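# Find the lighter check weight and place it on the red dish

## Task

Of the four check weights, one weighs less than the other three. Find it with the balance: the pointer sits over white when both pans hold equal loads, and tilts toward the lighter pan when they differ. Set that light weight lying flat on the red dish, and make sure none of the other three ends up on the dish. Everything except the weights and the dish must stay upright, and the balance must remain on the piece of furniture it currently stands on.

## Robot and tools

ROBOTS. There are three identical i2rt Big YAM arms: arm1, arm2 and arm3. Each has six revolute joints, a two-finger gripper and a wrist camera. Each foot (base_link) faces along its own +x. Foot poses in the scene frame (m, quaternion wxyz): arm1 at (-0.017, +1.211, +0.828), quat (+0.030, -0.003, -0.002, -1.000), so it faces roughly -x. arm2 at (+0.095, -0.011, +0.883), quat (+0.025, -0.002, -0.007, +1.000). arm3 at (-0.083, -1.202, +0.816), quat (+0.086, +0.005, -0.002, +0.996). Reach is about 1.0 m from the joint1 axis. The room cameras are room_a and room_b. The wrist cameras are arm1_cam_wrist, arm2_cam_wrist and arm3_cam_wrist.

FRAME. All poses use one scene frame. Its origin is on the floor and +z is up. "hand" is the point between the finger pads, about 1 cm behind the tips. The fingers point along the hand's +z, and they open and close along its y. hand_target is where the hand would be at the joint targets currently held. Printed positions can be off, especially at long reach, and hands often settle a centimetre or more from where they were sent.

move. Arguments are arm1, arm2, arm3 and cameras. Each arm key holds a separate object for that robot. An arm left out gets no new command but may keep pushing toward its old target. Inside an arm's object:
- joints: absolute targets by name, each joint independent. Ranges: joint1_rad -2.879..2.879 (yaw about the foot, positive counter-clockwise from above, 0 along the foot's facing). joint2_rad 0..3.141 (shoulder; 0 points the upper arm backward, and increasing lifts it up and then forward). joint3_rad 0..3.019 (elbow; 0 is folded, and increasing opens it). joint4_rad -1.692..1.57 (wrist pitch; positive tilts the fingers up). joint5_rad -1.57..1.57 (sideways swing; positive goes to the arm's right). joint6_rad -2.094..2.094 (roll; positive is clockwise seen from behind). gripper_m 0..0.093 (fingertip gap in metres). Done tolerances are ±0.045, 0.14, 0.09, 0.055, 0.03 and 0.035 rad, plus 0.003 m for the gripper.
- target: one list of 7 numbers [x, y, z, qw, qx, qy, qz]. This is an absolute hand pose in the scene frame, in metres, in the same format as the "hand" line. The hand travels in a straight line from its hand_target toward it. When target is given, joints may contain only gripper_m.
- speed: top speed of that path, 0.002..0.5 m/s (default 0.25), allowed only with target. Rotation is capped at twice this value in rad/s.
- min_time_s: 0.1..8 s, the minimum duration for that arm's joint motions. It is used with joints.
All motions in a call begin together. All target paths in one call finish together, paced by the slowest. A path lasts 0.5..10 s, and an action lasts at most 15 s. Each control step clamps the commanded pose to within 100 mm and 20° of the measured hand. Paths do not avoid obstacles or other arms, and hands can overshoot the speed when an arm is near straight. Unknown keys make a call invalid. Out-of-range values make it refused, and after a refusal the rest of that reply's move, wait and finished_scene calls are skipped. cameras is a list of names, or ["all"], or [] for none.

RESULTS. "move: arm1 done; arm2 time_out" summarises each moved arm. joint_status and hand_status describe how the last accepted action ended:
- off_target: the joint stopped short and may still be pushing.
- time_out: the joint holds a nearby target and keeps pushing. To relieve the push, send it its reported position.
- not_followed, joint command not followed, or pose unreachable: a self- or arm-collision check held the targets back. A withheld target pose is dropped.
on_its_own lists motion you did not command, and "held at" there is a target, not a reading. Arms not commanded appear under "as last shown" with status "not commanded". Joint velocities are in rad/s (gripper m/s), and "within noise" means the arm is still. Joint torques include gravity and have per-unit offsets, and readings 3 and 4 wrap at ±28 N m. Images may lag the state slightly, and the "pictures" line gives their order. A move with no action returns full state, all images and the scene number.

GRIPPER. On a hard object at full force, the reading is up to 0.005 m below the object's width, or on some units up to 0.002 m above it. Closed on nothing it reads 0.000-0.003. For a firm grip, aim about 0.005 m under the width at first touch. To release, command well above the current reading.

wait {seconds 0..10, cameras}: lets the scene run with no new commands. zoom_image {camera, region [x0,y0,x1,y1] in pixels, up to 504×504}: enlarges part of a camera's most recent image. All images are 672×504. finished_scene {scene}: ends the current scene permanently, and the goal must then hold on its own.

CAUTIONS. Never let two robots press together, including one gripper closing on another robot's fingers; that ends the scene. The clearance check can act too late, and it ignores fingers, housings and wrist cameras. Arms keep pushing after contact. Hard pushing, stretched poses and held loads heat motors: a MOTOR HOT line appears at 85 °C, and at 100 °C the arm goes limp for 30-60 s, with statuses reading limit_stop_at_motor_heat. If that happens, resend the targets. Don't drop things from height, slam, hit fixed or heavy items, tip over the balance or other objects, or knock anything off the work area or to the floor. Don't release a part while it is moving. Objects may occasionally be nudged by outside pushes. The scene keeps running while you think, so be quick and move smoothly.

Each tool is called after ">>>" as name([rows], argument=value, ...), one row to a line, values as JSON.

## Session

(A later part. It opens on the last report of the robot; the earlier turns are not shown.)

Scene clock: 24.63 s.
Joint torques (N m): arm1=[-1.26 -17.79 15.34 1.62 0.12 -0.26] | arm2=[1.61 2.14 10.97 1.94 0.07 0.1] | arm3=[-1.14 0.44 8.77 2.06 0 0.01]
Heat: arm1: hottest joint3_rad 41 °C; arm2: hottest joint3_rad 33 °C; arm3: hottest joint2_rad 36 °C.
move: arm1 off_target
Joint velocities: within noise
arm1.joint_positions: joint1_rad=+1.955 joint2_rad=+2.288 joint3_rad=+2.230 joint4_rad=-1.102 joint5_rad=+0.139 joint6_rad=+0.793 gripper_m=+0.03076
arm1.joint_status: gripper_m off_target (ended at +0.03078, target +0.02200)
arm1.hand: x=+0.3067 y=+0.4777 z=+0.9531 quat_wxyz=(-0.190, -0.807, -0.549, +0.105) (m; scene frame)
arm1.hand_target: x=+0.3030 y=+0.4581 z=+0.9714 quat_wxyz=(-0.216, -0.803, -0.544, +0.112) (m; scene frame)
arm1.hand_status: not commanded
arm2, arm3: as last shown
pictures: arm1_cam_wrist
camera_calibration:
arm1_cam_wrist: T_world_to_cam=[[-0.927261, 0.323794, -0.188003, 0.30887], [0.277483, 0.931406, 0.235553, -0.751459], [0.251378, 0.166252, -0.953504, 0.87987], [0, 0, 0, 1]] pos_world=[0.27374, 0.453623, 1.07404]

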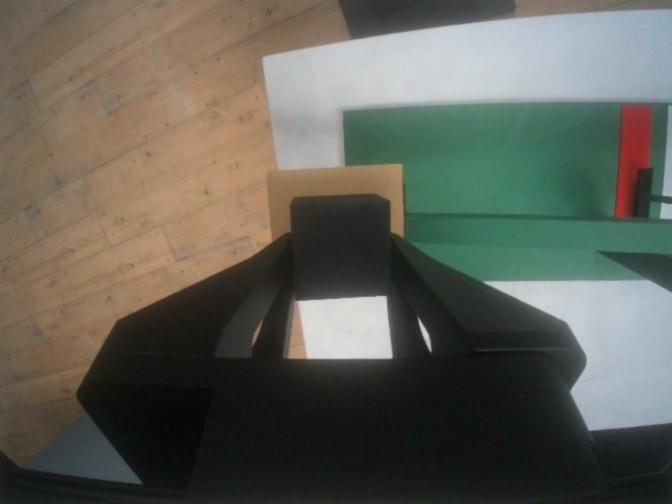

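>>> move(arm1={"target": [0.300, 0.468, 1.07, 0.2151, 0.803, 0.5435, -0.111], "speed": 0.2}, cameras=["arm1_cam_wrist", "room_a"])

>>> zoom_image(camera="room_a", region=[280, 160, 360, 240])

Scene clock: 27.13 s.
Joint torques (N m): arm1=[-1.61 -18.55 16.39 0.66 0.16 -0.22] | arm2=[1.44 2.2 10.92 1.92 0.09 0.11] | arm3=[-1.14 0.44 8.79 2.1 -0.01 0.01]
Heat: arm1: hottest joint3_rad 42 °C; arm2: hottest joint3_rad 34 °C; arm3: hottest joint2_rad 36 °C.
move: arm1 off_target
Joint velocities: within noise
arm1.joint_positions: joint1_rad=+1.955 joint2_rad=+2.288 joint3_rad=+2.466 joint4_rad=-1.337 joint5_rad=+0.139 joint6_rad=+0.793 gripper_m=+0.03076
arm1.joint_status: not commanded
arm1.hand: x=+0.3051 y=+0.4827 z=+1.0432 quat_wxyz=(-0.191, -0.807, -0.549, +0.105) (m; scene frame)
arm1.hand_target: x=+0.2992 y=+0.4699 z=+1.0699 quat_wxyz=(-0.216, -0.803, -0.544, +0.112) (m; scene frame)
arm1.hand_status: off_target (0.031 m and 3.0 deg from the pose sent, 0.117 m and 3.1 deg at the start)
arm2, arm3: as last shown
pictures: arm1_cam_wrist, room_a
camera_calibration:
arm1_cam_wrist: T_world_to_cam=[[-0.927132, 0.323502, -0.189136, 0.324026], [0.277273, 0.931738, 0.234485, -0.776028], [0.252081, 0.164957, -0.953543, 0.965752], [0, 0, 0, 1]] pos_world=[0.272139, 0.458925, 1.16414]

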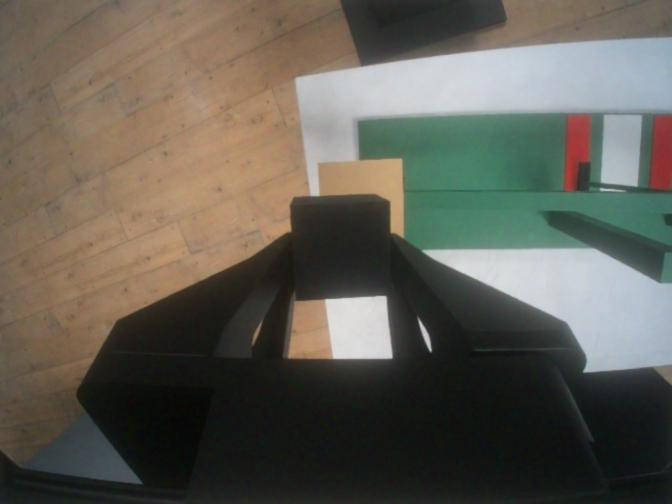

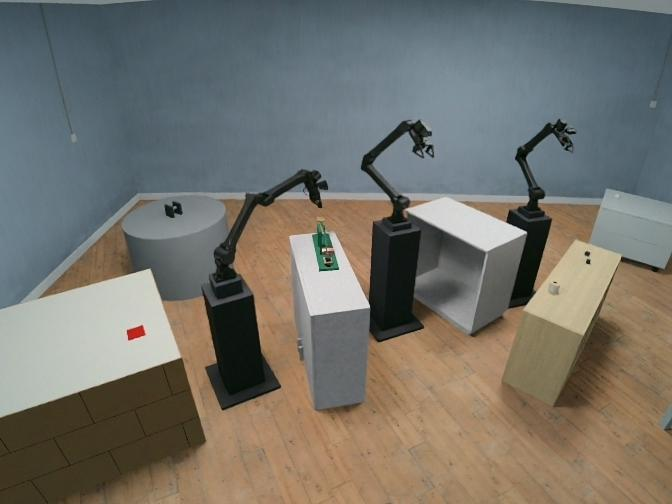

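Scaled by 6.300 from the camera's 672x504 image, which has a finer 960x720 frame.

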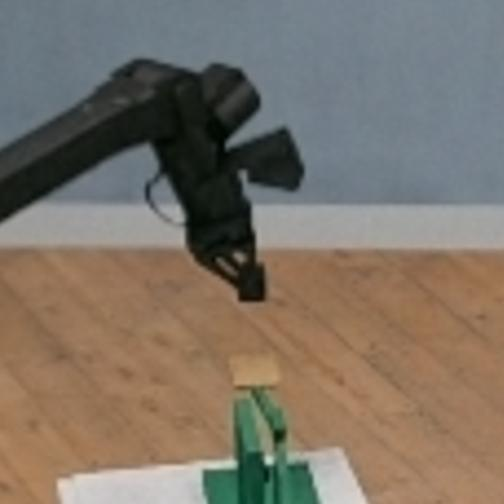

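>>> move(arm1={"joints": {"joint1_rad": -1.46, "joint2_rad": 1.2, "joint3_rad": 1.9, "joint4_rad": -1.6, "joint5_rad": 0, "joint6_rad": 0}, "min_time_s": 3.5}, cameras=["arm1_cam_wrist", "room_a", "room_b"])

Scene clock: 31.63 s.
Joint torques (N m): arm1=[-1.61 -5.54 10.25 1.36 -0.05 -0.27] | arm2=[1.61 2.2 10.96 1.91 0.08 0.11] | arm3=[-1.03 0.44 8.79 2.04 -0.01 0.02]
Heat: arm1: hottest joint3_rad 43 °C; arm2: hottest joint3_rad 34 °C; arm3: hottest joint2_rad 36 °C.
move: arm1 done
Joint velocities: within noise
arm1.joint_positions: joint1_rad=-1.448 joint2_rad=+1.209 joint3_rad=+1.887 joint4_rad=-1.597 joint5_rad=+0.003 joint6_rad=+0.015 gripper_m=+0.03096
arm1.joint_status: all done
arm1.hand: x=-0.0850 y=+1.6069 z=+1.3781 quat_wxyz=(+0.200, -0.723, +0.613, +0.248) (m; scene frame)
arm1.hand_target: x=-0.0798 y=+1.6028 z=+1.3867 quat_wxyz=(+0.208, -0.722, +0.610, +0.253) (m; scene frame)
arm1.hand_status: not commanded
arm2, arm3: as last shown
pictures: arm1_cam_wrist, room_a, room_b
camera_calibration:
arm1_cam_wrist: T_world_to_cam=[[0.985474, 0.16948, -0.010828, -0.173664], [0.169364, -0.985493, -0.0109054, 1.61604], [-0.0125192, 0.00891312, -0.999882, 1.49007], [0, 0, 0, 1]] pos_world=[-0.0839033, 1.60875, 1.50563]

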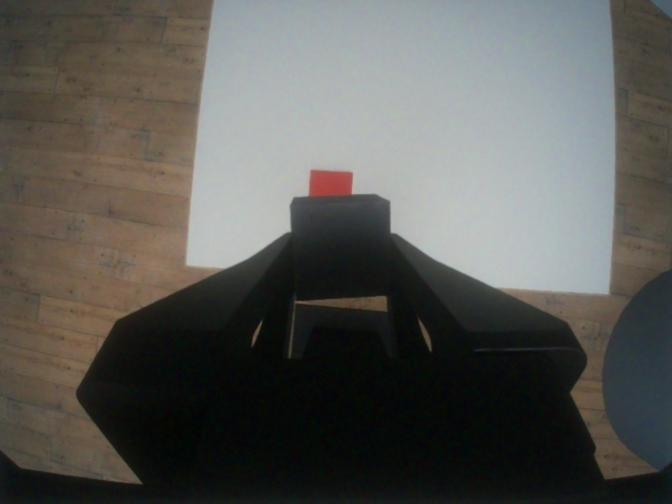

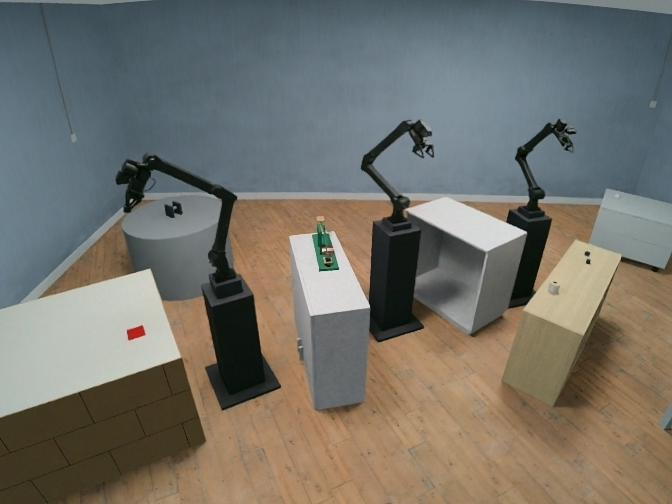

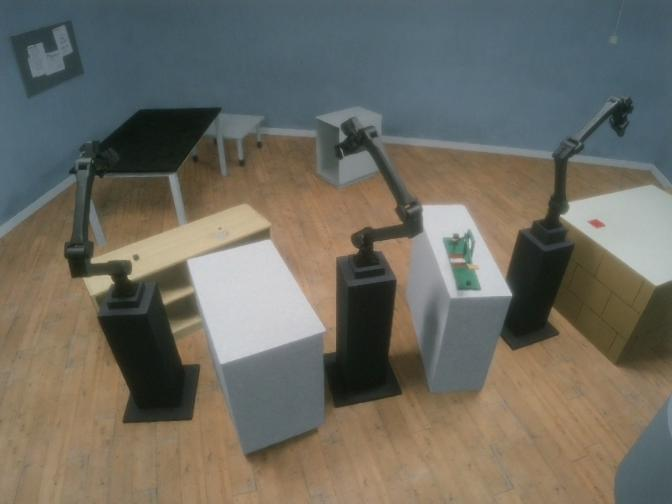

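>>> move(arm1={"target": [-0.134, 1.735, 0.875, -0.1267, 0.750, -0.6314, -0.1505], "speed": 0.3}, cameras=["arm1_cam_wrist", "room_a", "room_b"])

>>> zoom_image(camera="room_a", region=[90, 270, 190, 370])

>>> zoom_image(camera="room_b", region=[550, 170, 650, 270])

Scene clock: 38.43 s.
Joint torques (N m): arm1=[1.2 -11.16 10.63 1.51 0.17 0.03] | arm2=[1.67 2.14 10.93 1.92 0.07 0.11] | arm3=[-1.2 0.5 8.79 2.07 -0.01 0.01]
Heat: arm1: hottest joint3_rad 43 °C; arm2: hottest joint3_rad 35 °C; arm3: hottest joint2_rad 36 °C.
move: arm1 off_target
Joint velocities: within noise
arm1.joint_positions: joint1_rad=-1.414 joint2_rad=+1.680 joint3_rad=+1.026 joint4_rad=-0.566 joint5_rad=+0.027 joint6_rad=+0.038 gripper_m=+0.03096
arm1.joint_status: not commanded
arm1.hand: x=-0.1235 y=+1.7192 z=+0.8607 quat_wxyz=(+0.113, -0.754, +0.634, +0.131) (m; scene frame)
arm1.hand_target: x=-0.1339 y=+1.7343 z=+0.8754 quat_wxyz=(+0.126, -0.750, +0.631, +0.151) (m; scene frame)
arm1.hand_status: off_target (0.024 m and 2.8 deg from the pose sent, 0.521 m and 14.5 deg at the start)
arm2, arm3: as last shown
pictures: arm1_cam_wrist, room_a, room_b
camera_calibration:
arm1_cam_wrist: T_world_to_cam=[[0.984971, 0.172555, 0.00759404, -0.181627], [0.163217, -0.944251, 0.285921, 1.40047], [0.0565076, -0.280384, -0.958223, 1.44135], [0, 0, 0, 1]] pos_world=[-0.13113, 1.75787, 0.982086]

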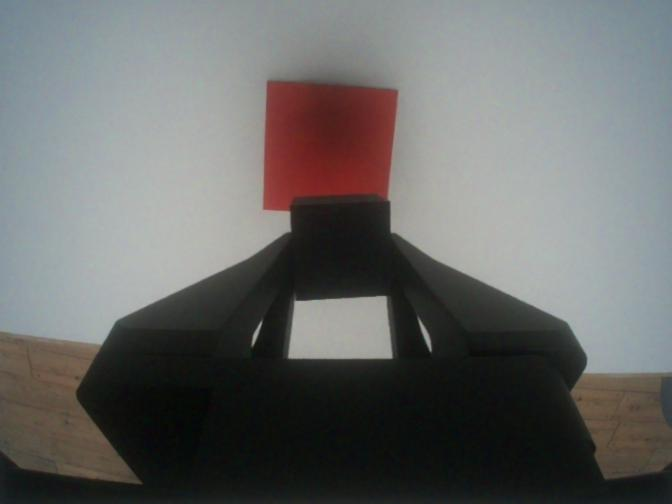

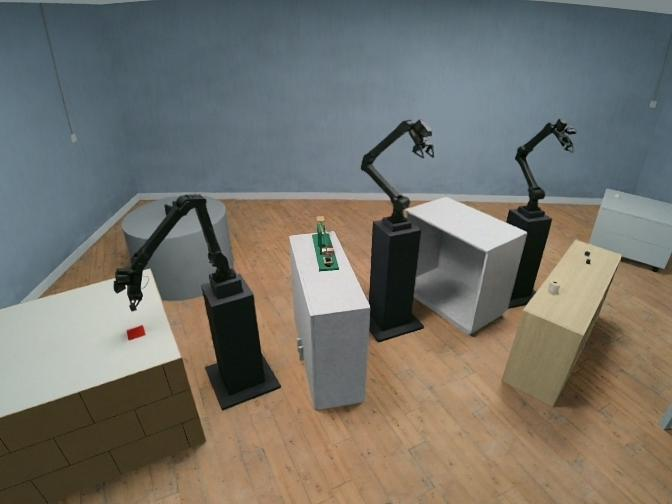

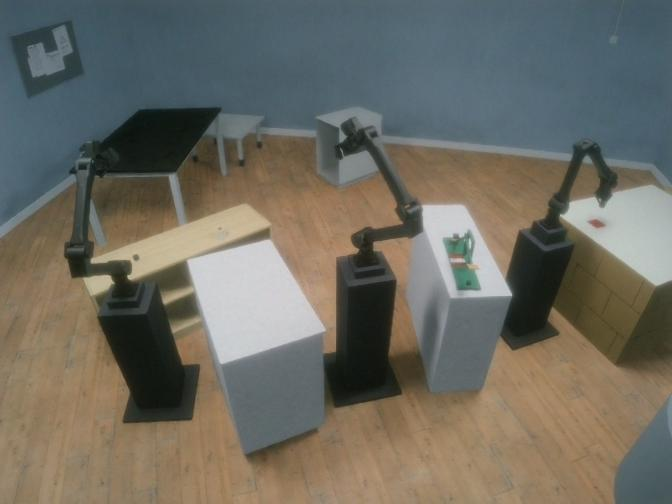

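Scaled by 5.040 from the camera's 672x504 image, which has a finer 960x720 frame.

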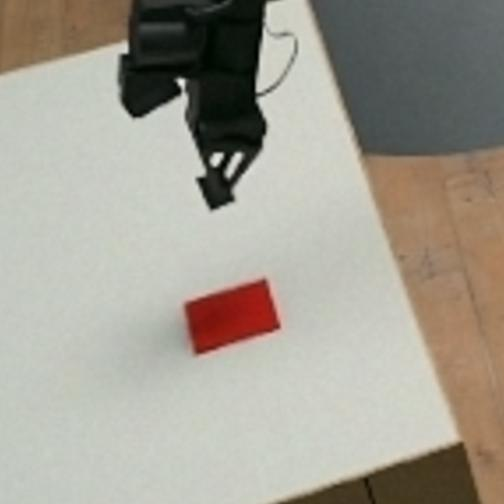

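Scaled by 5.040 from the camera's 672x504 image, which has a finer 960x720 frame.

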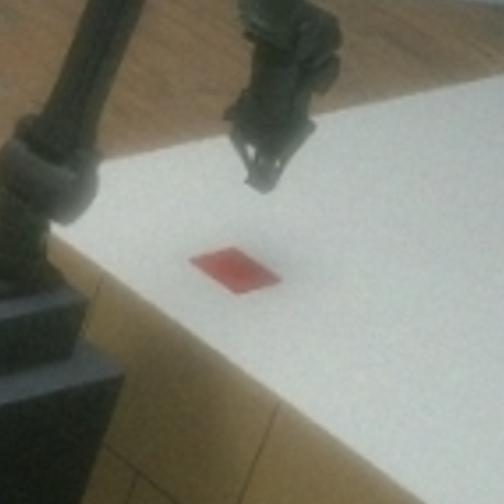

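>>> move(arm1={"target": [-0.1475, 1.7605, 0.795, -0.1421, 0.7461, -0.6281, -0.1688], "speed": 0.15}, cameras=["arm1_cam_wrist", "room_a", "room_b"])

>>> zoom_image(camera="room_a", region=[110, 295, 170, 355])

>>> zoom_image(camera="room_b", region=[570, 190, 630, 250])

Scene clock: 40.97 s.
Joint torques (N m): arm1=[0.73 -11.75 8.77 1.8 0.17 -0.01] | arm2=[1.55 2.2 10.96 1.99 0.07 0.11] | arm3=[-1.2 0.32 8.8 2.07 0 0.01]
Heat: arm1: hottest joint3_rad 43 °C; arm2: hottest joint3_rad 35 °C; arm3: hottest joint2_rad 36 °C.
move: arm1 off_target
Joint velocities: within noise
arm1.joint_positions: joint1_rad=-1.399 joint2_rad=+1.866 joint3_rad=+1.026 joint4_rad=-0.317 joint5_rad=+0.036 joint6_rad=+0.050 gripper_m=+0.03096
arm1.joint_status: not commanded
arm1.hand: x=-0.1373 y=+1.7494 z=+0.7879 quat_wxyz=(+0.133, -0.749, +0.630, +0.155) (m; scene frame)
arm1.hand_target: x=-0.1475 y=+1.7601 z=+0.7954 quat_wxyz=(+0.142, -0.746, +0.628, +0.169) (m; scene frame)
arm1.hand_status: off_target (0.017 m and 2.0 deg from the pose sent, 0.081 m and 5.6 deg at the start)
arm2, arm3: as last shown
pictures: arm1_cam_wrist, room_a, room_b
camera_calibration:
arm1_cam_wrist: T_world_to_cam=[[0.985078, 0.17192, 0.00805141, -0.171835], [0.165753, -0.960256, 0.224576, 1.52862], [0.0463406, -0.21989, -0.974423, 1.28638], [0, 0, 0, 1]] pos_world=[-0.143713, 1.78027, 0.911572]

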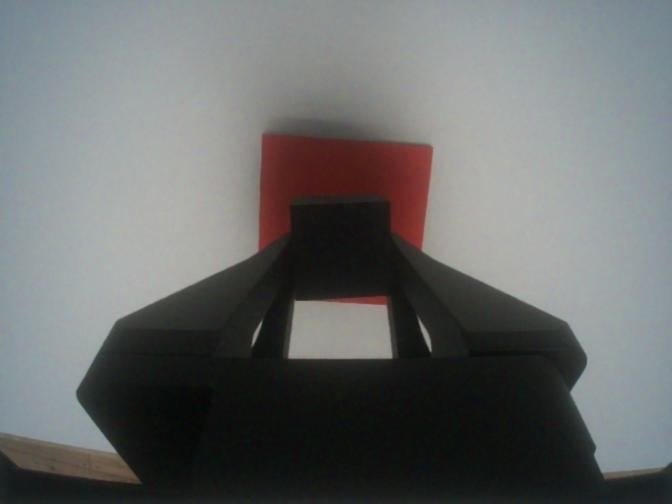

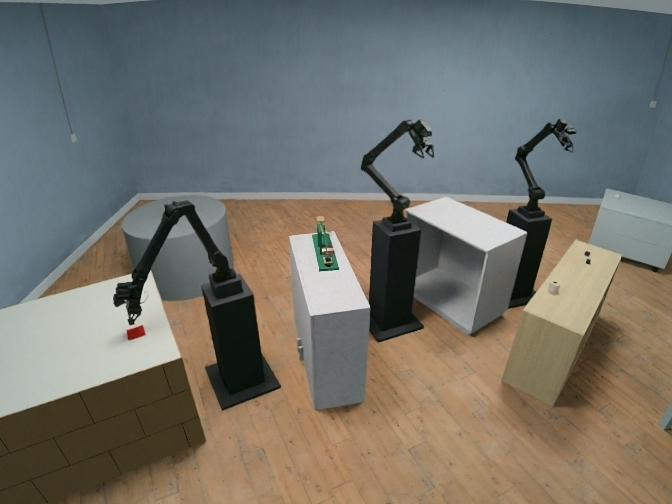

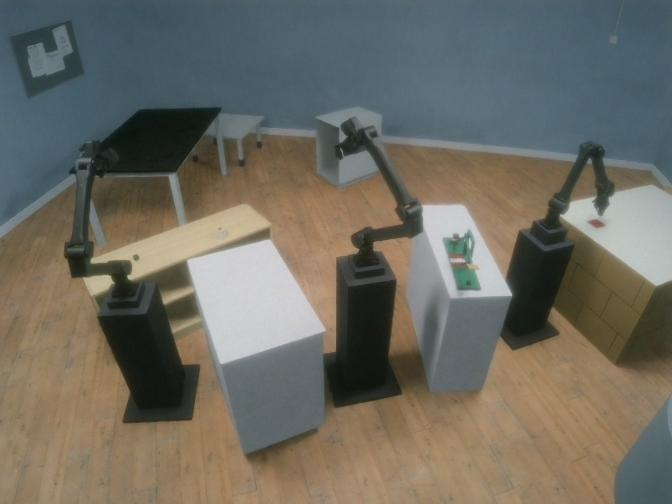

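Scaled by 8.400 from the camera's 672x504 image, which has a finer 960x720 frame.

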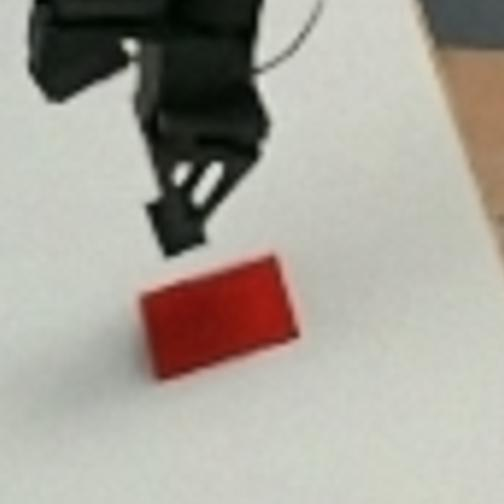

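Scaled by 8.400 from the camera's 672x504 image, which has a finer 960x720 frame.

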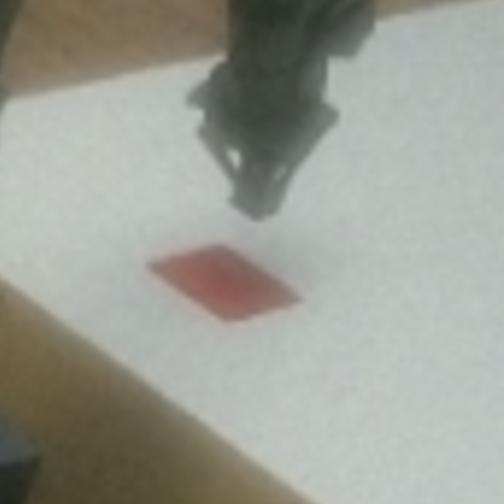

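>>> zoom_image(camera="room_a", region=[115, 305, 155, 345])

>>> zoom_image(camera="room_b", region=[585, 195, 625, 235])

>>> zoom_image(camera="arm1_cam_wrist", region=[240, 110, 450, 320])

Scaled by 12.600 from the camera's 672x504 image, which has a finer 960x720 frame.

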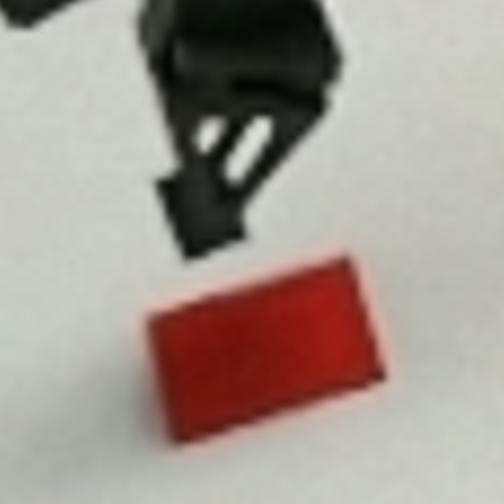

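Scaled by 12.600 from the camera's 672x504 image, which has a finer 960x720 frame.

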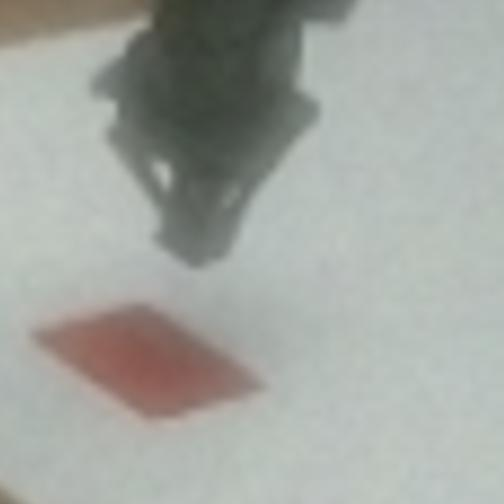

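Scaled by 2.400 from the camera's 672x504 image, which has a finer 960x720 frame.

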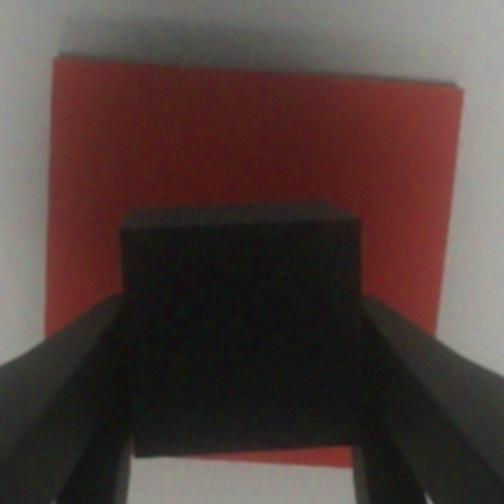

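>>> move(arm1={"target": [-0.1475, 1.7580, 0.755, -0.1421, 0.7461, -0.6281, -0.1688], "speed": 0.1}, cameras=["arm1_cam_wrist", "room_a", "room_b"])

>>> zoom_image(camera="room_a", region=[115, 305, 155, 345])

>>> zoom_image(camera="room_b", region=[575, 195, 615, 235])

>>> zoom_image(camera="arm1_cam_wrist", region=[220, 120, 460, 320])

Scene clock: 43.37 s.
Joint torques (N m): arm1=[0.62 -12.22 7.49 1.85 0.18 0.05] | arm2=[1.61 2.26 11.02 1.92 0.07 0.1] | arm3=[-1.2 0.38 8.8 2.09 -0.02 0]
Heat: arm1: hottest joint3_rad 43 °C; arm2: hottest joint3_rad 36 °C; arm3: hottest joint3_rad 37 °C.
move: arm1 off_target
Joint velocities: within noise
arm1.joint_positions: joint1_rad=-1.399 joint2_rad=+1.947 joint3_rad=+1.013 joint4_rad=-0.217 joint5_rad=+0.036 joint6_rad=+0.051 gripper_m=+0.03096
arm1.joint_status: not commanded
arm1.hand: x=-0.1377 y=+1.7501 z=+0.7508 quat_wxyz=(+0.135, -0.749, +0.630, +0.157) (m; scene frame)
arm1.hand_target: x=-0.1475 y=+1.7578 z=+0.7552 quat_wxyz=(+0.142, -0.746, +0.628, +0.169) (m; scene frame)
arm1.hand_status: off_target (0.013 m and 1.6 deg from the pose sent, 0.035 m and 2.0 deg at the start)
arm2, arm3: as last shown
pictures: arm1_cam_wrist, room_a, room_b
camera_calibration:
arm1_cam_wrist: T_world_to_cam=[[0.985191, 0.17128, 0.00790911, -0.169961], [0.165469, -0.961834, 0.217934, 1.54554], [0.0449349, -0.213398, -0.975932, 1.2399], [0, 0, 0, 1]] pos_world=[-0.14401, 1.78026, 0.874581]

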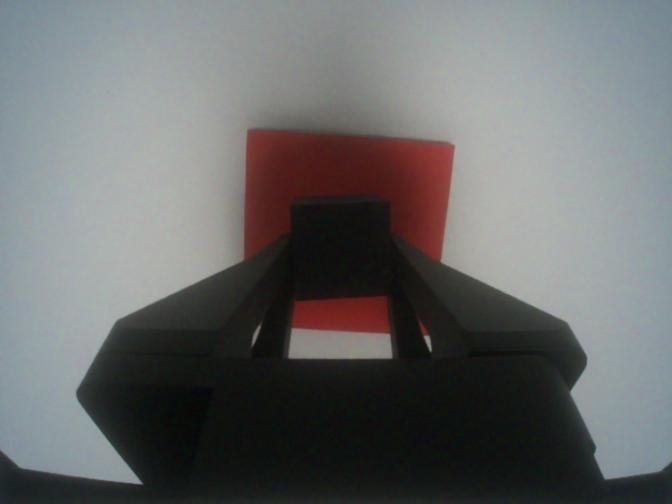

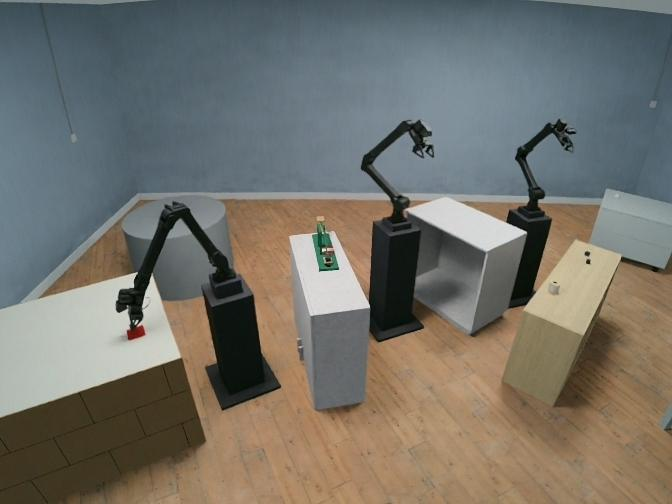

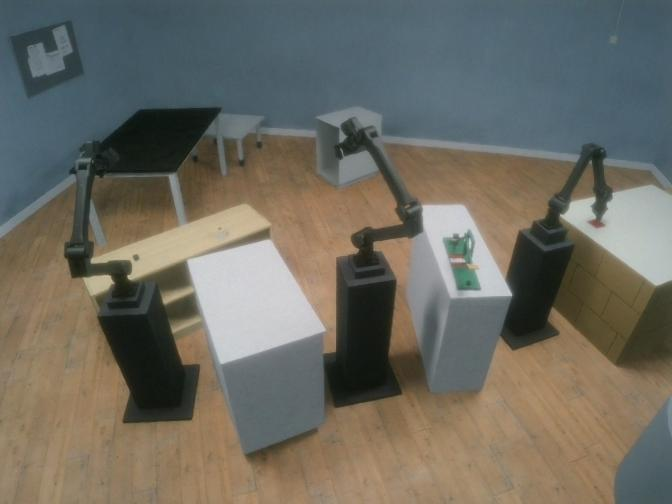

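Scaled by 12.600 from the camera's 672x504 image, which has a finer 960x720 frame.

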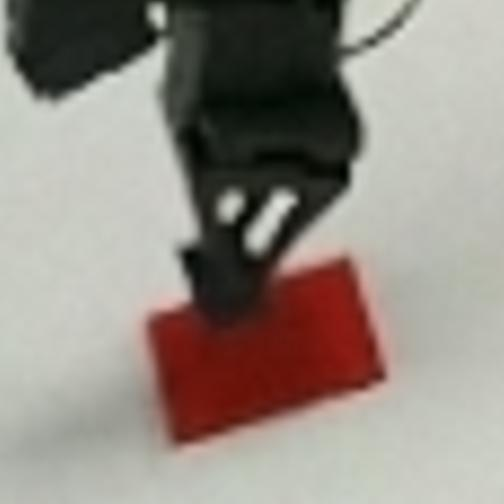

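Scaled by 12.600 from the camera's 672x504 image, which has a finer 960x720 frame.

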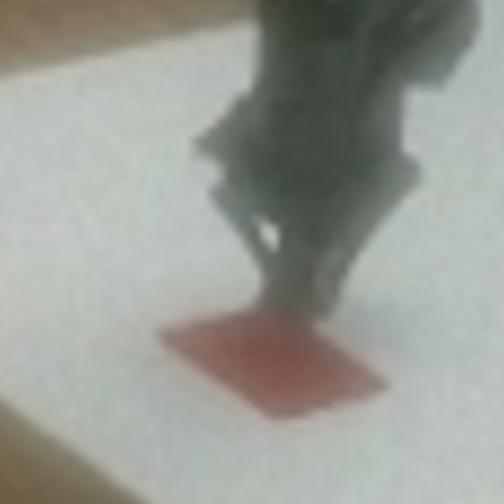

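Scaled by 2.100 from the camera's 672x504 image, which has a finer 960x720 frame.

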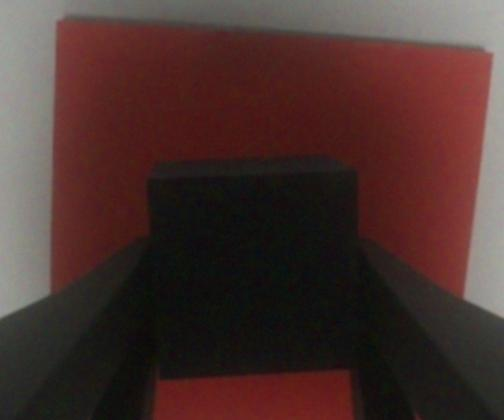

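>>> move(arm1={"target": [-0.1475, 1.7570, 0.743, -0.1421, 0.7461, -0.6281, -0.1688], "speed": 0.05})

>>> move(arm1={"target": [-0.1475, 1.7565, 0.737, -0.1421, 0.7461, -0.6281, -0.1688], "speed": 0.04}, cameras=["arm1_cam_wrist", "room_a", "room_b"])

>>> zoom_image(camera="room_a", region=[115, 305, 155, 345])

>>> zoom_image(camera="room_b", region=[575, 195, 615, 235])

Scene clock: 44.90 s.
Joint torques (N m): arm1=[0.85 -11.58 7.02 1.81 0.18 0.04] | arm2=[1.38 2.08 11.03 1.95 0.09 0.11] | arm3=[-1.14 0.44 8.81 2.06 -0.01 0.01]
Heat: arm1: hottest joint3_rad 43 °C; arm2: hottest joint3_rad 36 °C; arm3: hottest joint3_rad 37 °C.
move: arm1 done
Joint velocities: within noise
arm1.joint_positions: joint1_rad=-1.399 joint2_rad=+1.968 joint3_rad=+1.013 joint4_rad=-0.187 joint5_rad=+0.037 joint6_rad=+0.051 gripper_m=+0.03096
arm1.joint_status: not commanded
arm1.hand: x=-0.1383 y=+1.7524 z=+0.7426 quat_wxyz=(+0.138, -0.748, +0.629, +0.161) (m; scene frame)
arm1.hand_target: x=-0.1474 y=+1.7569 z=+0.7432 quat_wxyz=(+0.142, -0.746, +0.628, +0.169) (m; scene frame)
arm1.hand_status: done (0.010 m and 1.1 deg from the pose sent, 0.014 m and 1.6 deg at the start)
arm2, arm3: as last shown
pictures: none

Scene clock: 45.87 s.
Joint torques (N m): arm1=[0.85 -11.58 6.8 1.73 0.15 0.04] | arm2=[1.55 2.14 10.95 1.94 0.08 0.1] | arm3=[-1.2 0.44 8.81 2.09 -0.02 0.02]
Heat: arm1: hottest joint3_rad 43 °C; arm2: hottest joint3_rad 36 °C; arm3: hottest joint3_rad 37 °C.
move: arm1 done
Joint velocities: within noise
arm1.joint_positions: joint1_rad=-1.399 joint2_rad=+1.980 joint3_rad=+1.013 joint4_rad=-0.172 joint5_rad=+0.037 joint6_rad=+0.051 gripper_m=+0.03096
arm1.joint_status: not commanded
arm1.hand: x=-0.1387 y=+1.7530 z=+0.7378 quat_wxyz=(+0.139, -0.748, +0.629, +0.162) (m; scene frame)
arm1.hand_target: x=-0.1476 y=+1.7563 z=+0.7371 quat_wxyz=(+0.142, -0.746, +0.628, +0.169) (m; scene frame)
arm1.hand_status: done (0.010 m and 0.9 deg from the pose sent, 0.012 m and 1.1 deg at the start)
arm2.joint_positions: joint1_rad=+0.482 joint2_rad=+0.585 joint3_rad=+1.357 joint4_rad=-1.462 joint5_rad=+0.226 joint6_rad=+0.023 gripper_m=+0.09396
arm2.joint_status: not commanded
arm2.hand: x=-0.1095 y=-0.0683 z=+1.3892 quat_wxyz=(-0.010, +0.891, +0.138, -0.433) (m; scene frame)
arm2.hand_target: x=-0.1075 y=-0.0675 z=+1.4001 quat_wxyz=(-0.007, +0.885, +0.136, -0.444) (m; scene frame)
arm2.hand_status: not commanded
arm3.joint_positions: joint1_rad=-0.065 joint2_rad=+0.649 joint3_rad=+1.390 joint4_rad=-1.161 joint5_rad=-0.034 joint6_rad=-0.702 gripper_m=+0.09396
arm3.joint_status: not commanded
arm3.hand: x=-0.3410 y=-1.1470 z=+1.3892 quat_wxyz=(-0.236, +0.811, +0.203, -0.495) (m; scene frame)
arm3.hand_target: x=-0.3379 y=-1.1478 z=+1.4005 quat_wxyz=(-0.241, +0.805, +0.201, -0.504) (m; scene frame)
arm3.hand_status: not commanded
pictures: arm1_cam_wrist, room_a, room_b
camera_calibration:
arm1_cam_wrist: T_world_to_cam=[[0.985246, 0.170985, 0.00735997, -0.168522], [0.165797, -0.964254, 0.206699, 1.56385], [0.0424393, -0.202429, -0.978377, 1.21017], [0, 0, 0, 1]] pos_world=[-0.144606, 1.78174, 0.861995]

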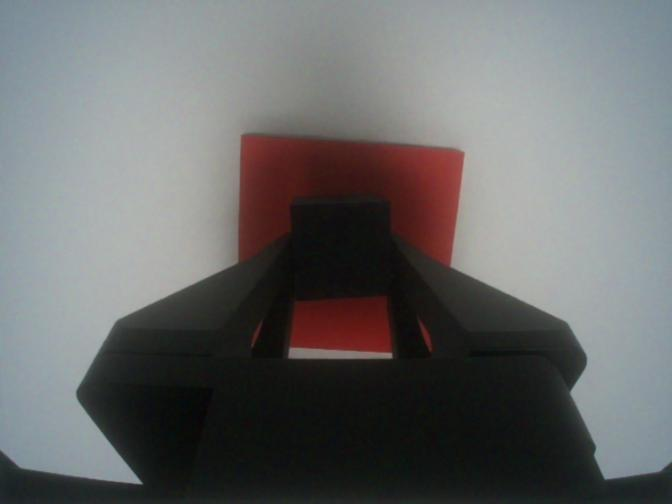

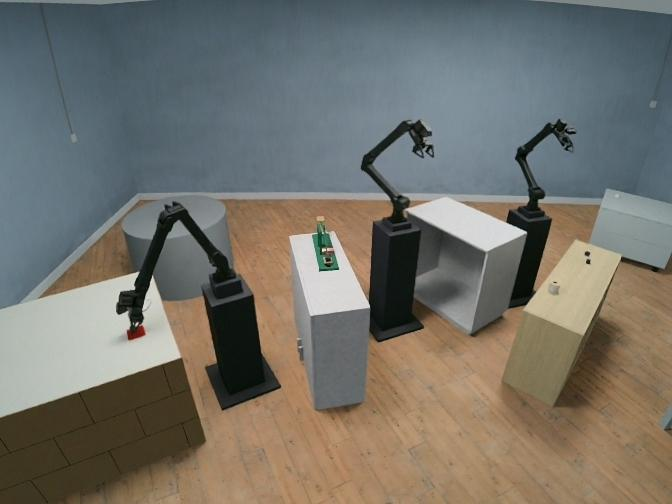

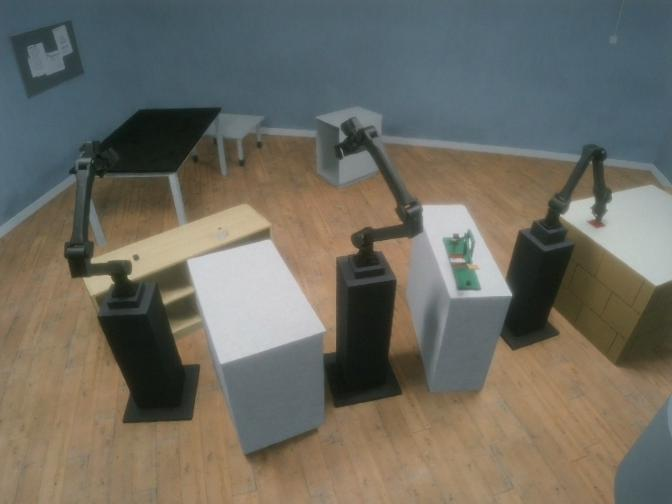

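Scaled by 12.600 from the camera's 672x504 image, which has a finer 960x720 frame.

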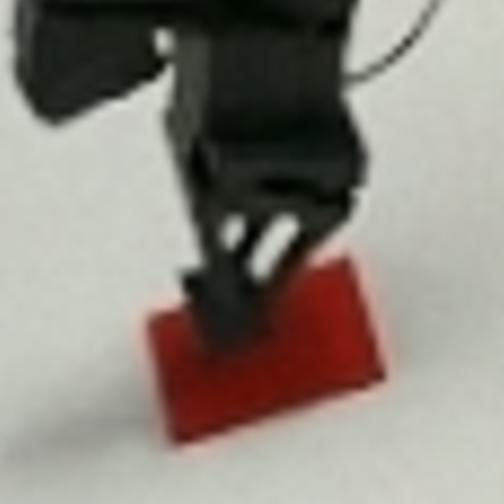

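Scaled by 12.600 from the camera's 672x504 image, which has a finer 960x720 frame.

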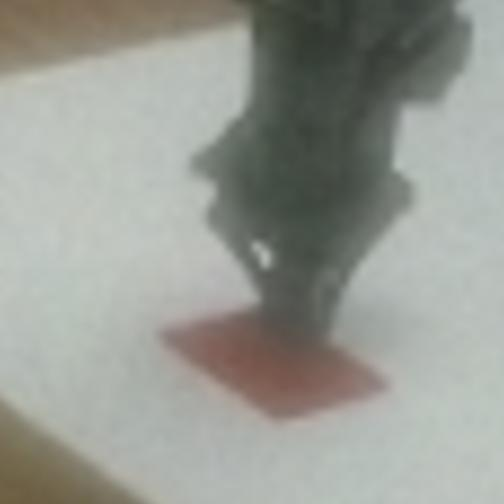

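>>> move(arm1={"target": [-0.143, 1.7490, 0.723, -0.1421, 0.7461, -0.6281, -0.1688], "speed": 0.06})

>>> move(arm1={"target": [-0.143, 1.7480, 0.7165, -0.1421, 0.7461, -0.6281, -0.1688], "speed": 0.04}, cameras=["arm1_cam_wrist", "room_a", "room_b"])

>>> zoom_image(camera="room_a", region=[115, 305, 155, 345])

>>> zoom_image(camera="room_b", region=[575, 195, 615, 235])

Scene clock: 47.40 s.
Joint torques (N m): arm1=[0.26 -11.52 6.46 1.87 0.1 0.04] | arm2=[1.55 2.14 11.06 1.95 0.07 0.1] | arm3=[-1.08 0.56 8.77 2.06 -0.01 0.01]
Heat: arm1: hottest joint3_rad 43 °C; arm2: hottest joint3_rad 36 °C; arm3: hottest joint3_rad 37 °C.
move: arm1 done
Joint velocities: within noise
arm1.joint_positions: joint1_rad=-1.399 joint2_rad=+1.999 joint3_rad=+0.988 joint4_rad=-0.127 joint5_rad=+0.037 joint6_rad=+0.051 gripper_m=+0.03096
arm1.joint_status: not commanded
arm1.hand: x=-0.1370 y=+1.7454 z=+0.7246 quat_wxyz=(+0.139, -0.747, +0.629, +0.162) (m; scene frame)
arm1.hand_target: x=-0.1431 y=+1.7488 z=+0.7230 quat_wxyz=(+0.142, -0.746, +0.628, +0.169) (m; scene frame)
arm1.hand_status: done (0.007 m and 0.8 deg from the pose sent, 0.016 m and 0.9 deg at the start)
arm2, arm3: as last shown
pictures: none

Scene clock: 48.37 s.
Joint torques (N m): arm1=[0.21 -10.64 6.45 2.04 0.09 -0.03] | arm2=[1.49 2.08 10.99 1.88 0.08 0.11] | arm3=[-1.14 0.44 8.81 2.07 -0.01 0.01]
Heat: arm1: hottest joint3_rad 43 °C; arm2: hottest joint3_rad 36 °C; arm3: hottest joint3_rad 37 °C.
move: arm1 done
Joint velocities: within noise
arm1.joint_positions: joint1_rad=-1.399 joint2_rad=+2.001 joint3_rad=+0.986 joint4_rad=-0.112 joint5_rad=+0.037 joint6_rad=+0.051 gripper_m=+0.03096
arm1.joint_status: not commanded
arm1.hand: x=-0.1373 y=+1.7469 z=+0.7243 quat_wxyz=(+0.142, -0.747, +0.628, +0.166) (m; scene frame)
arm1.hand_target: x=-0.1430 y=+1.7478 z=+0.7167 quat_wxyz=(+0.142, -0.746, +0.628, +0.169) (m; scene frame)
arm1.hand_status: done (0.010 m and 0.3 deg from the pose sent, 0.011 m and 0.8 deg at the start)
arm2, arm3: as last shown
pictures: arm1_cam_wrist, room_a, room_b
camera_calibration:
arm1_cam_wrist: T_world_to_cam=[[0.985269, 0.170881, 0.00662245, -0.168006], [0.166326, -0.966569, 0.195139, 1.57304], [0.0397467, -0.191163, -0.980753, 1.17732], [0, 0, 0, 1]] pos_world=[-0.142901, 1.77422, 0.84881]

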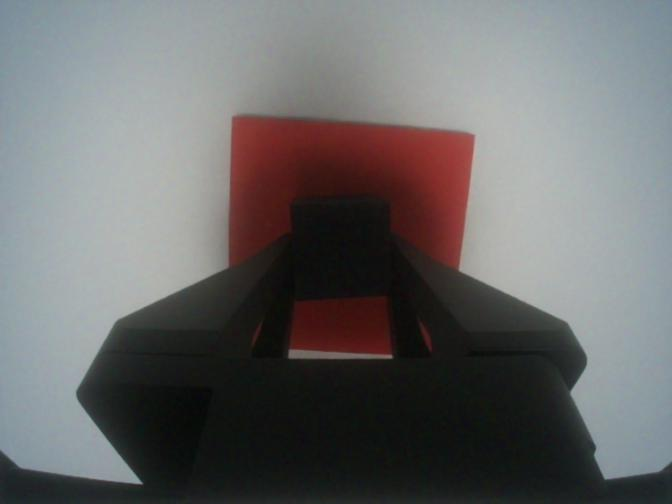

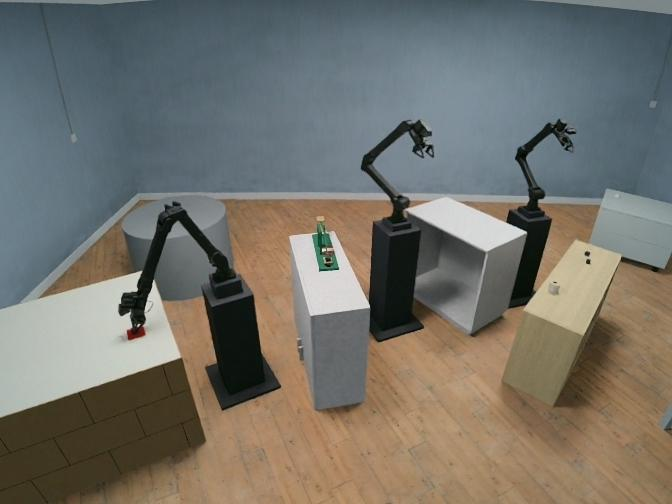

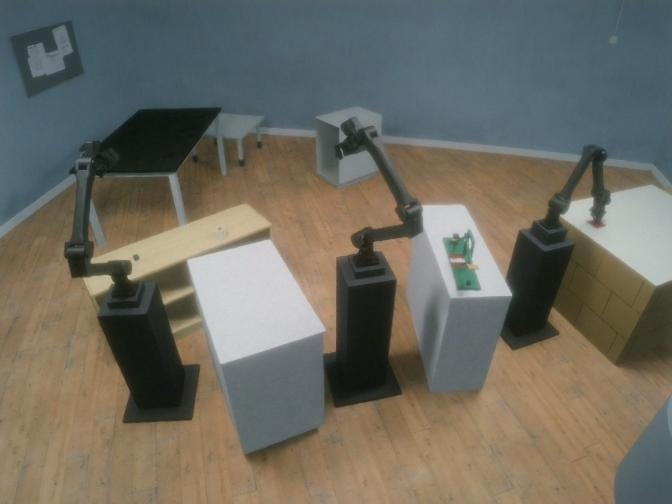

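Scaled by 12.600 from the camera's 672x504 image, which has a finer 960x720 frame.

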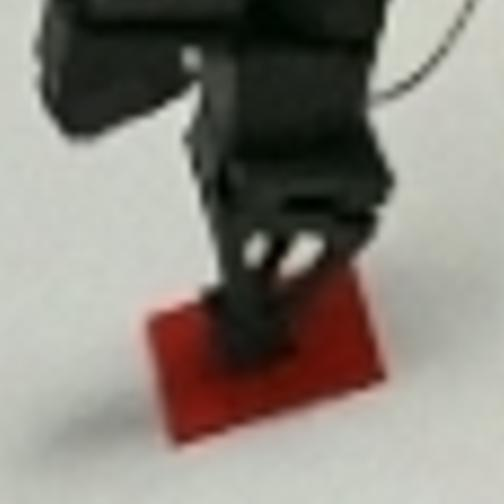

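Scaled by 12.600 from the camera's 672x504 image, which has a finer 960x720 frame.

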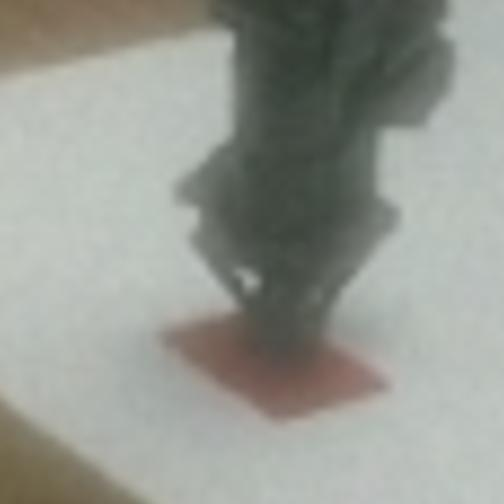

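>>> move(arm1={"target": [-0.143, 1.7480, 0.7115, -0.1421, 0.7461, -0.6281, -0.1688], "speed": 0.04}, cameras=["arm1_cam_wrist"])

>>> zoom_image(camera="arm1_cam_wrist", region=[220, 100, 480, 360])

Scene clock: 49.53 s.
Joint torques (N m): arm1=[0.73 -10.29 6.56 2.11 0.06 0.01] | arm2=[1.38 2.2 10.93 1.94 0.06 0.1] | arm3=[-1.14 0.38 8.79 2.09 -0.01 0.01]
Heat: arm1: hottest joint3_rad 43 °C; arm2: hottest joint3_rad 36 °C; arm3: hottest joint3_rad 37 °C.
move: arm1 off_target
Joint velocities: within noise
arm1.joint_positions: joint1_rad=-1.399 joint2_rad=+2.002 joint3_rad=+0.983 joint4_rad=-0.104 joint5_rad=+0.037 joint6_rad=+0.051 gripper_m=+0.03096
arm1.joint_status: not commanded
arm1.hand: x=-0.1374 y=+1.7471 z=+0.7239 quat_wxyz=(+0.144, -0.746, +0.628, +0.168) (m; scene frame)
arm1.hand_target: x=-0.1430 y=+1.7476 z=+0.7119 quat_wxyz=(+0.142, -0.746, +0.628, +0.169) (m; scene frame)
arm1.hand_status: off_target (0.014 m and 0.2 deg from the pose sent, 0.014 m and 0.3 deg at the start)
arm2, arm3: as last shown
pictures: arm1_cam_wrist
camera_calibration:
arm1_cam_wrist: T_world_to_cam=[[0.985288, 0.170781, 0.00642932, -0.167708], [0.166428, -0.967366, 0.191064, 1.57767], [0.0388496, -0.187183, -0.981557, 1.17046], [0, 0, 0, 1]] pos_world=[-0.142799, 1.77391, 0.848516]

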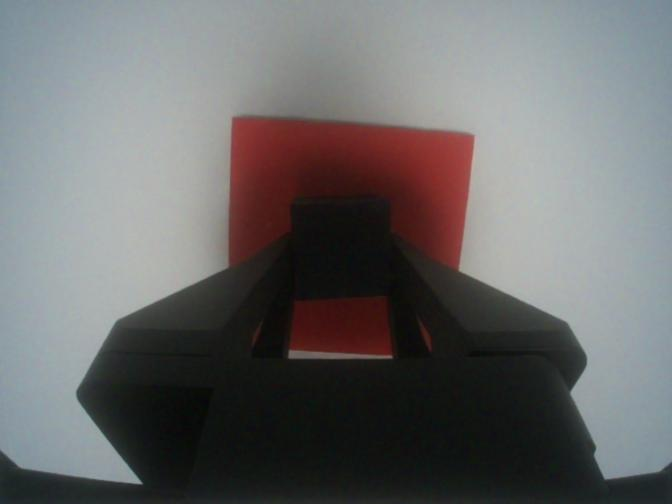

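Scaled by 1.938 from the camera's 672x504 image, which has a finer 960x720 frame.

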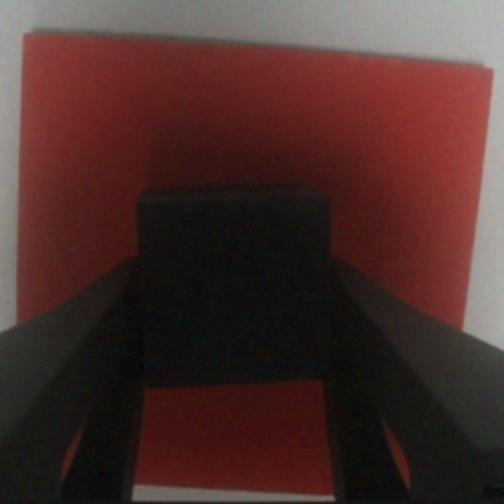

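>>> move(arm1={"target": [-0.143, 1.7485, 0.722, -0.1421, 0.7461, -0.6281, -0.1688], "speed": 0.05})

>>> move(arm1={"joints": {"gripper_m": 0.06}}, cameras=["arm1_cam_wrist"])

Scene clock: 50.67 s.
Joint torques (N m): arm1=[0.67 -11.52 6.72 1.11 0.07 0.01] | arm2=[1.38 2.32 10.97 1.92 0.08 0.11] | arm3=[-1.14 0.44 8.79 2.07 -0.01 0.01]
Heat: arm1: hottest joint3_rad 43 °C; arm2: hottest joint3_rad 36 °C; arm3: hottest joint3_rad 37 °C.
move: arm1 done
Joint velocities: within noise
arm1.joint_positions: joint1_rad=-1.399 joint2_rad=+2.002 joint3_rad=+0.983 joint4_rad=-0.105 joint5_rad=+0.037 joint6_rad=+0.051 gripper_m=+0.03096
arm1.joint_status: not commanded
arm1.hand: x=-0.1373 y=+1.7468 z=+0.7238 quat_wxyz=(+0.143, -0.746, +0.628, +0.168) (m; scene frame)
arm1.hand_target: x=-0.1430 y=+1.7483 z=+0.7220 quat_wxyz=(+0.142, -0.746, +0.628, +0.169) (m; scene frame)
arm1.hand_status: done (0.006 m and 0.2 deg from the pose sent, 0.006 m and 0.2 deg at the start)
arm2, arm3: as last shown
pictures: none

Scene clock: 51.30 s.
Joint torques (N m): arm1=[0.62 -11.63 6.63 1.06 0.07 0.01] | arm2=[1.44 2.08 10.96 1.96 0.08 0.1] | arm3=[-1.2 0.38 8.8 2.06 -0.01 0.01]
Heat: arm1: hottest joint3_rad 43 °C; arm2: hottest joint3_rad 36 °C; arm3: hottest joint3_rad 37 °C.
move: arm1 done
Joint velocities: within noise
arm1.joint_positions: joint1_rad=-1.399 joint2_rad=+2.002 joint3_rad=+0.983 joint4_rad=-0.105 joint5_rad=+0.037 joint6_rad=+0.051 gripper_m=+0.05984
arm1.joint_status: all done
arm1.hand: x=-0.1373 y=+1.7468 z=+0.7238 quat_wxyz=(+0.143, -0.746, +0.628, +0.167) (m; scene frame)
arm1.hand_target: x=-0.1430 y=+1.7483 z=+0.7220 quat_wxyz=(+0.142, -0.746, +0.628, +0.169) (m; scene frame)
arm1.hand_status: not commanded
arm2, arm3: as last shown
pictures: arm1_cam_wrist
camera_calibration:
arm1_cam_wrist: T_world_to_cam=[[0.985303, 0.170677, 0.00682871, -0.167825], [0.166221, -0.96725, 0.191829, 1.57661], [0.039346, -0.187875, -0.981405, 1.17149], [0, 0, 0, 1]] pos_world=[-0.1428, 1.77371, 0.848415]

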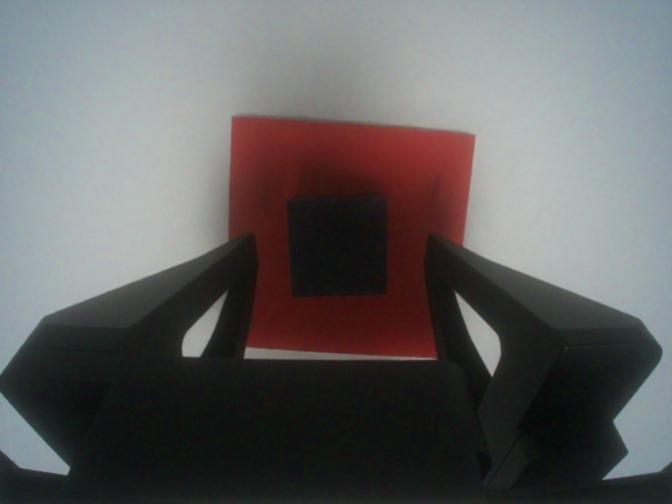

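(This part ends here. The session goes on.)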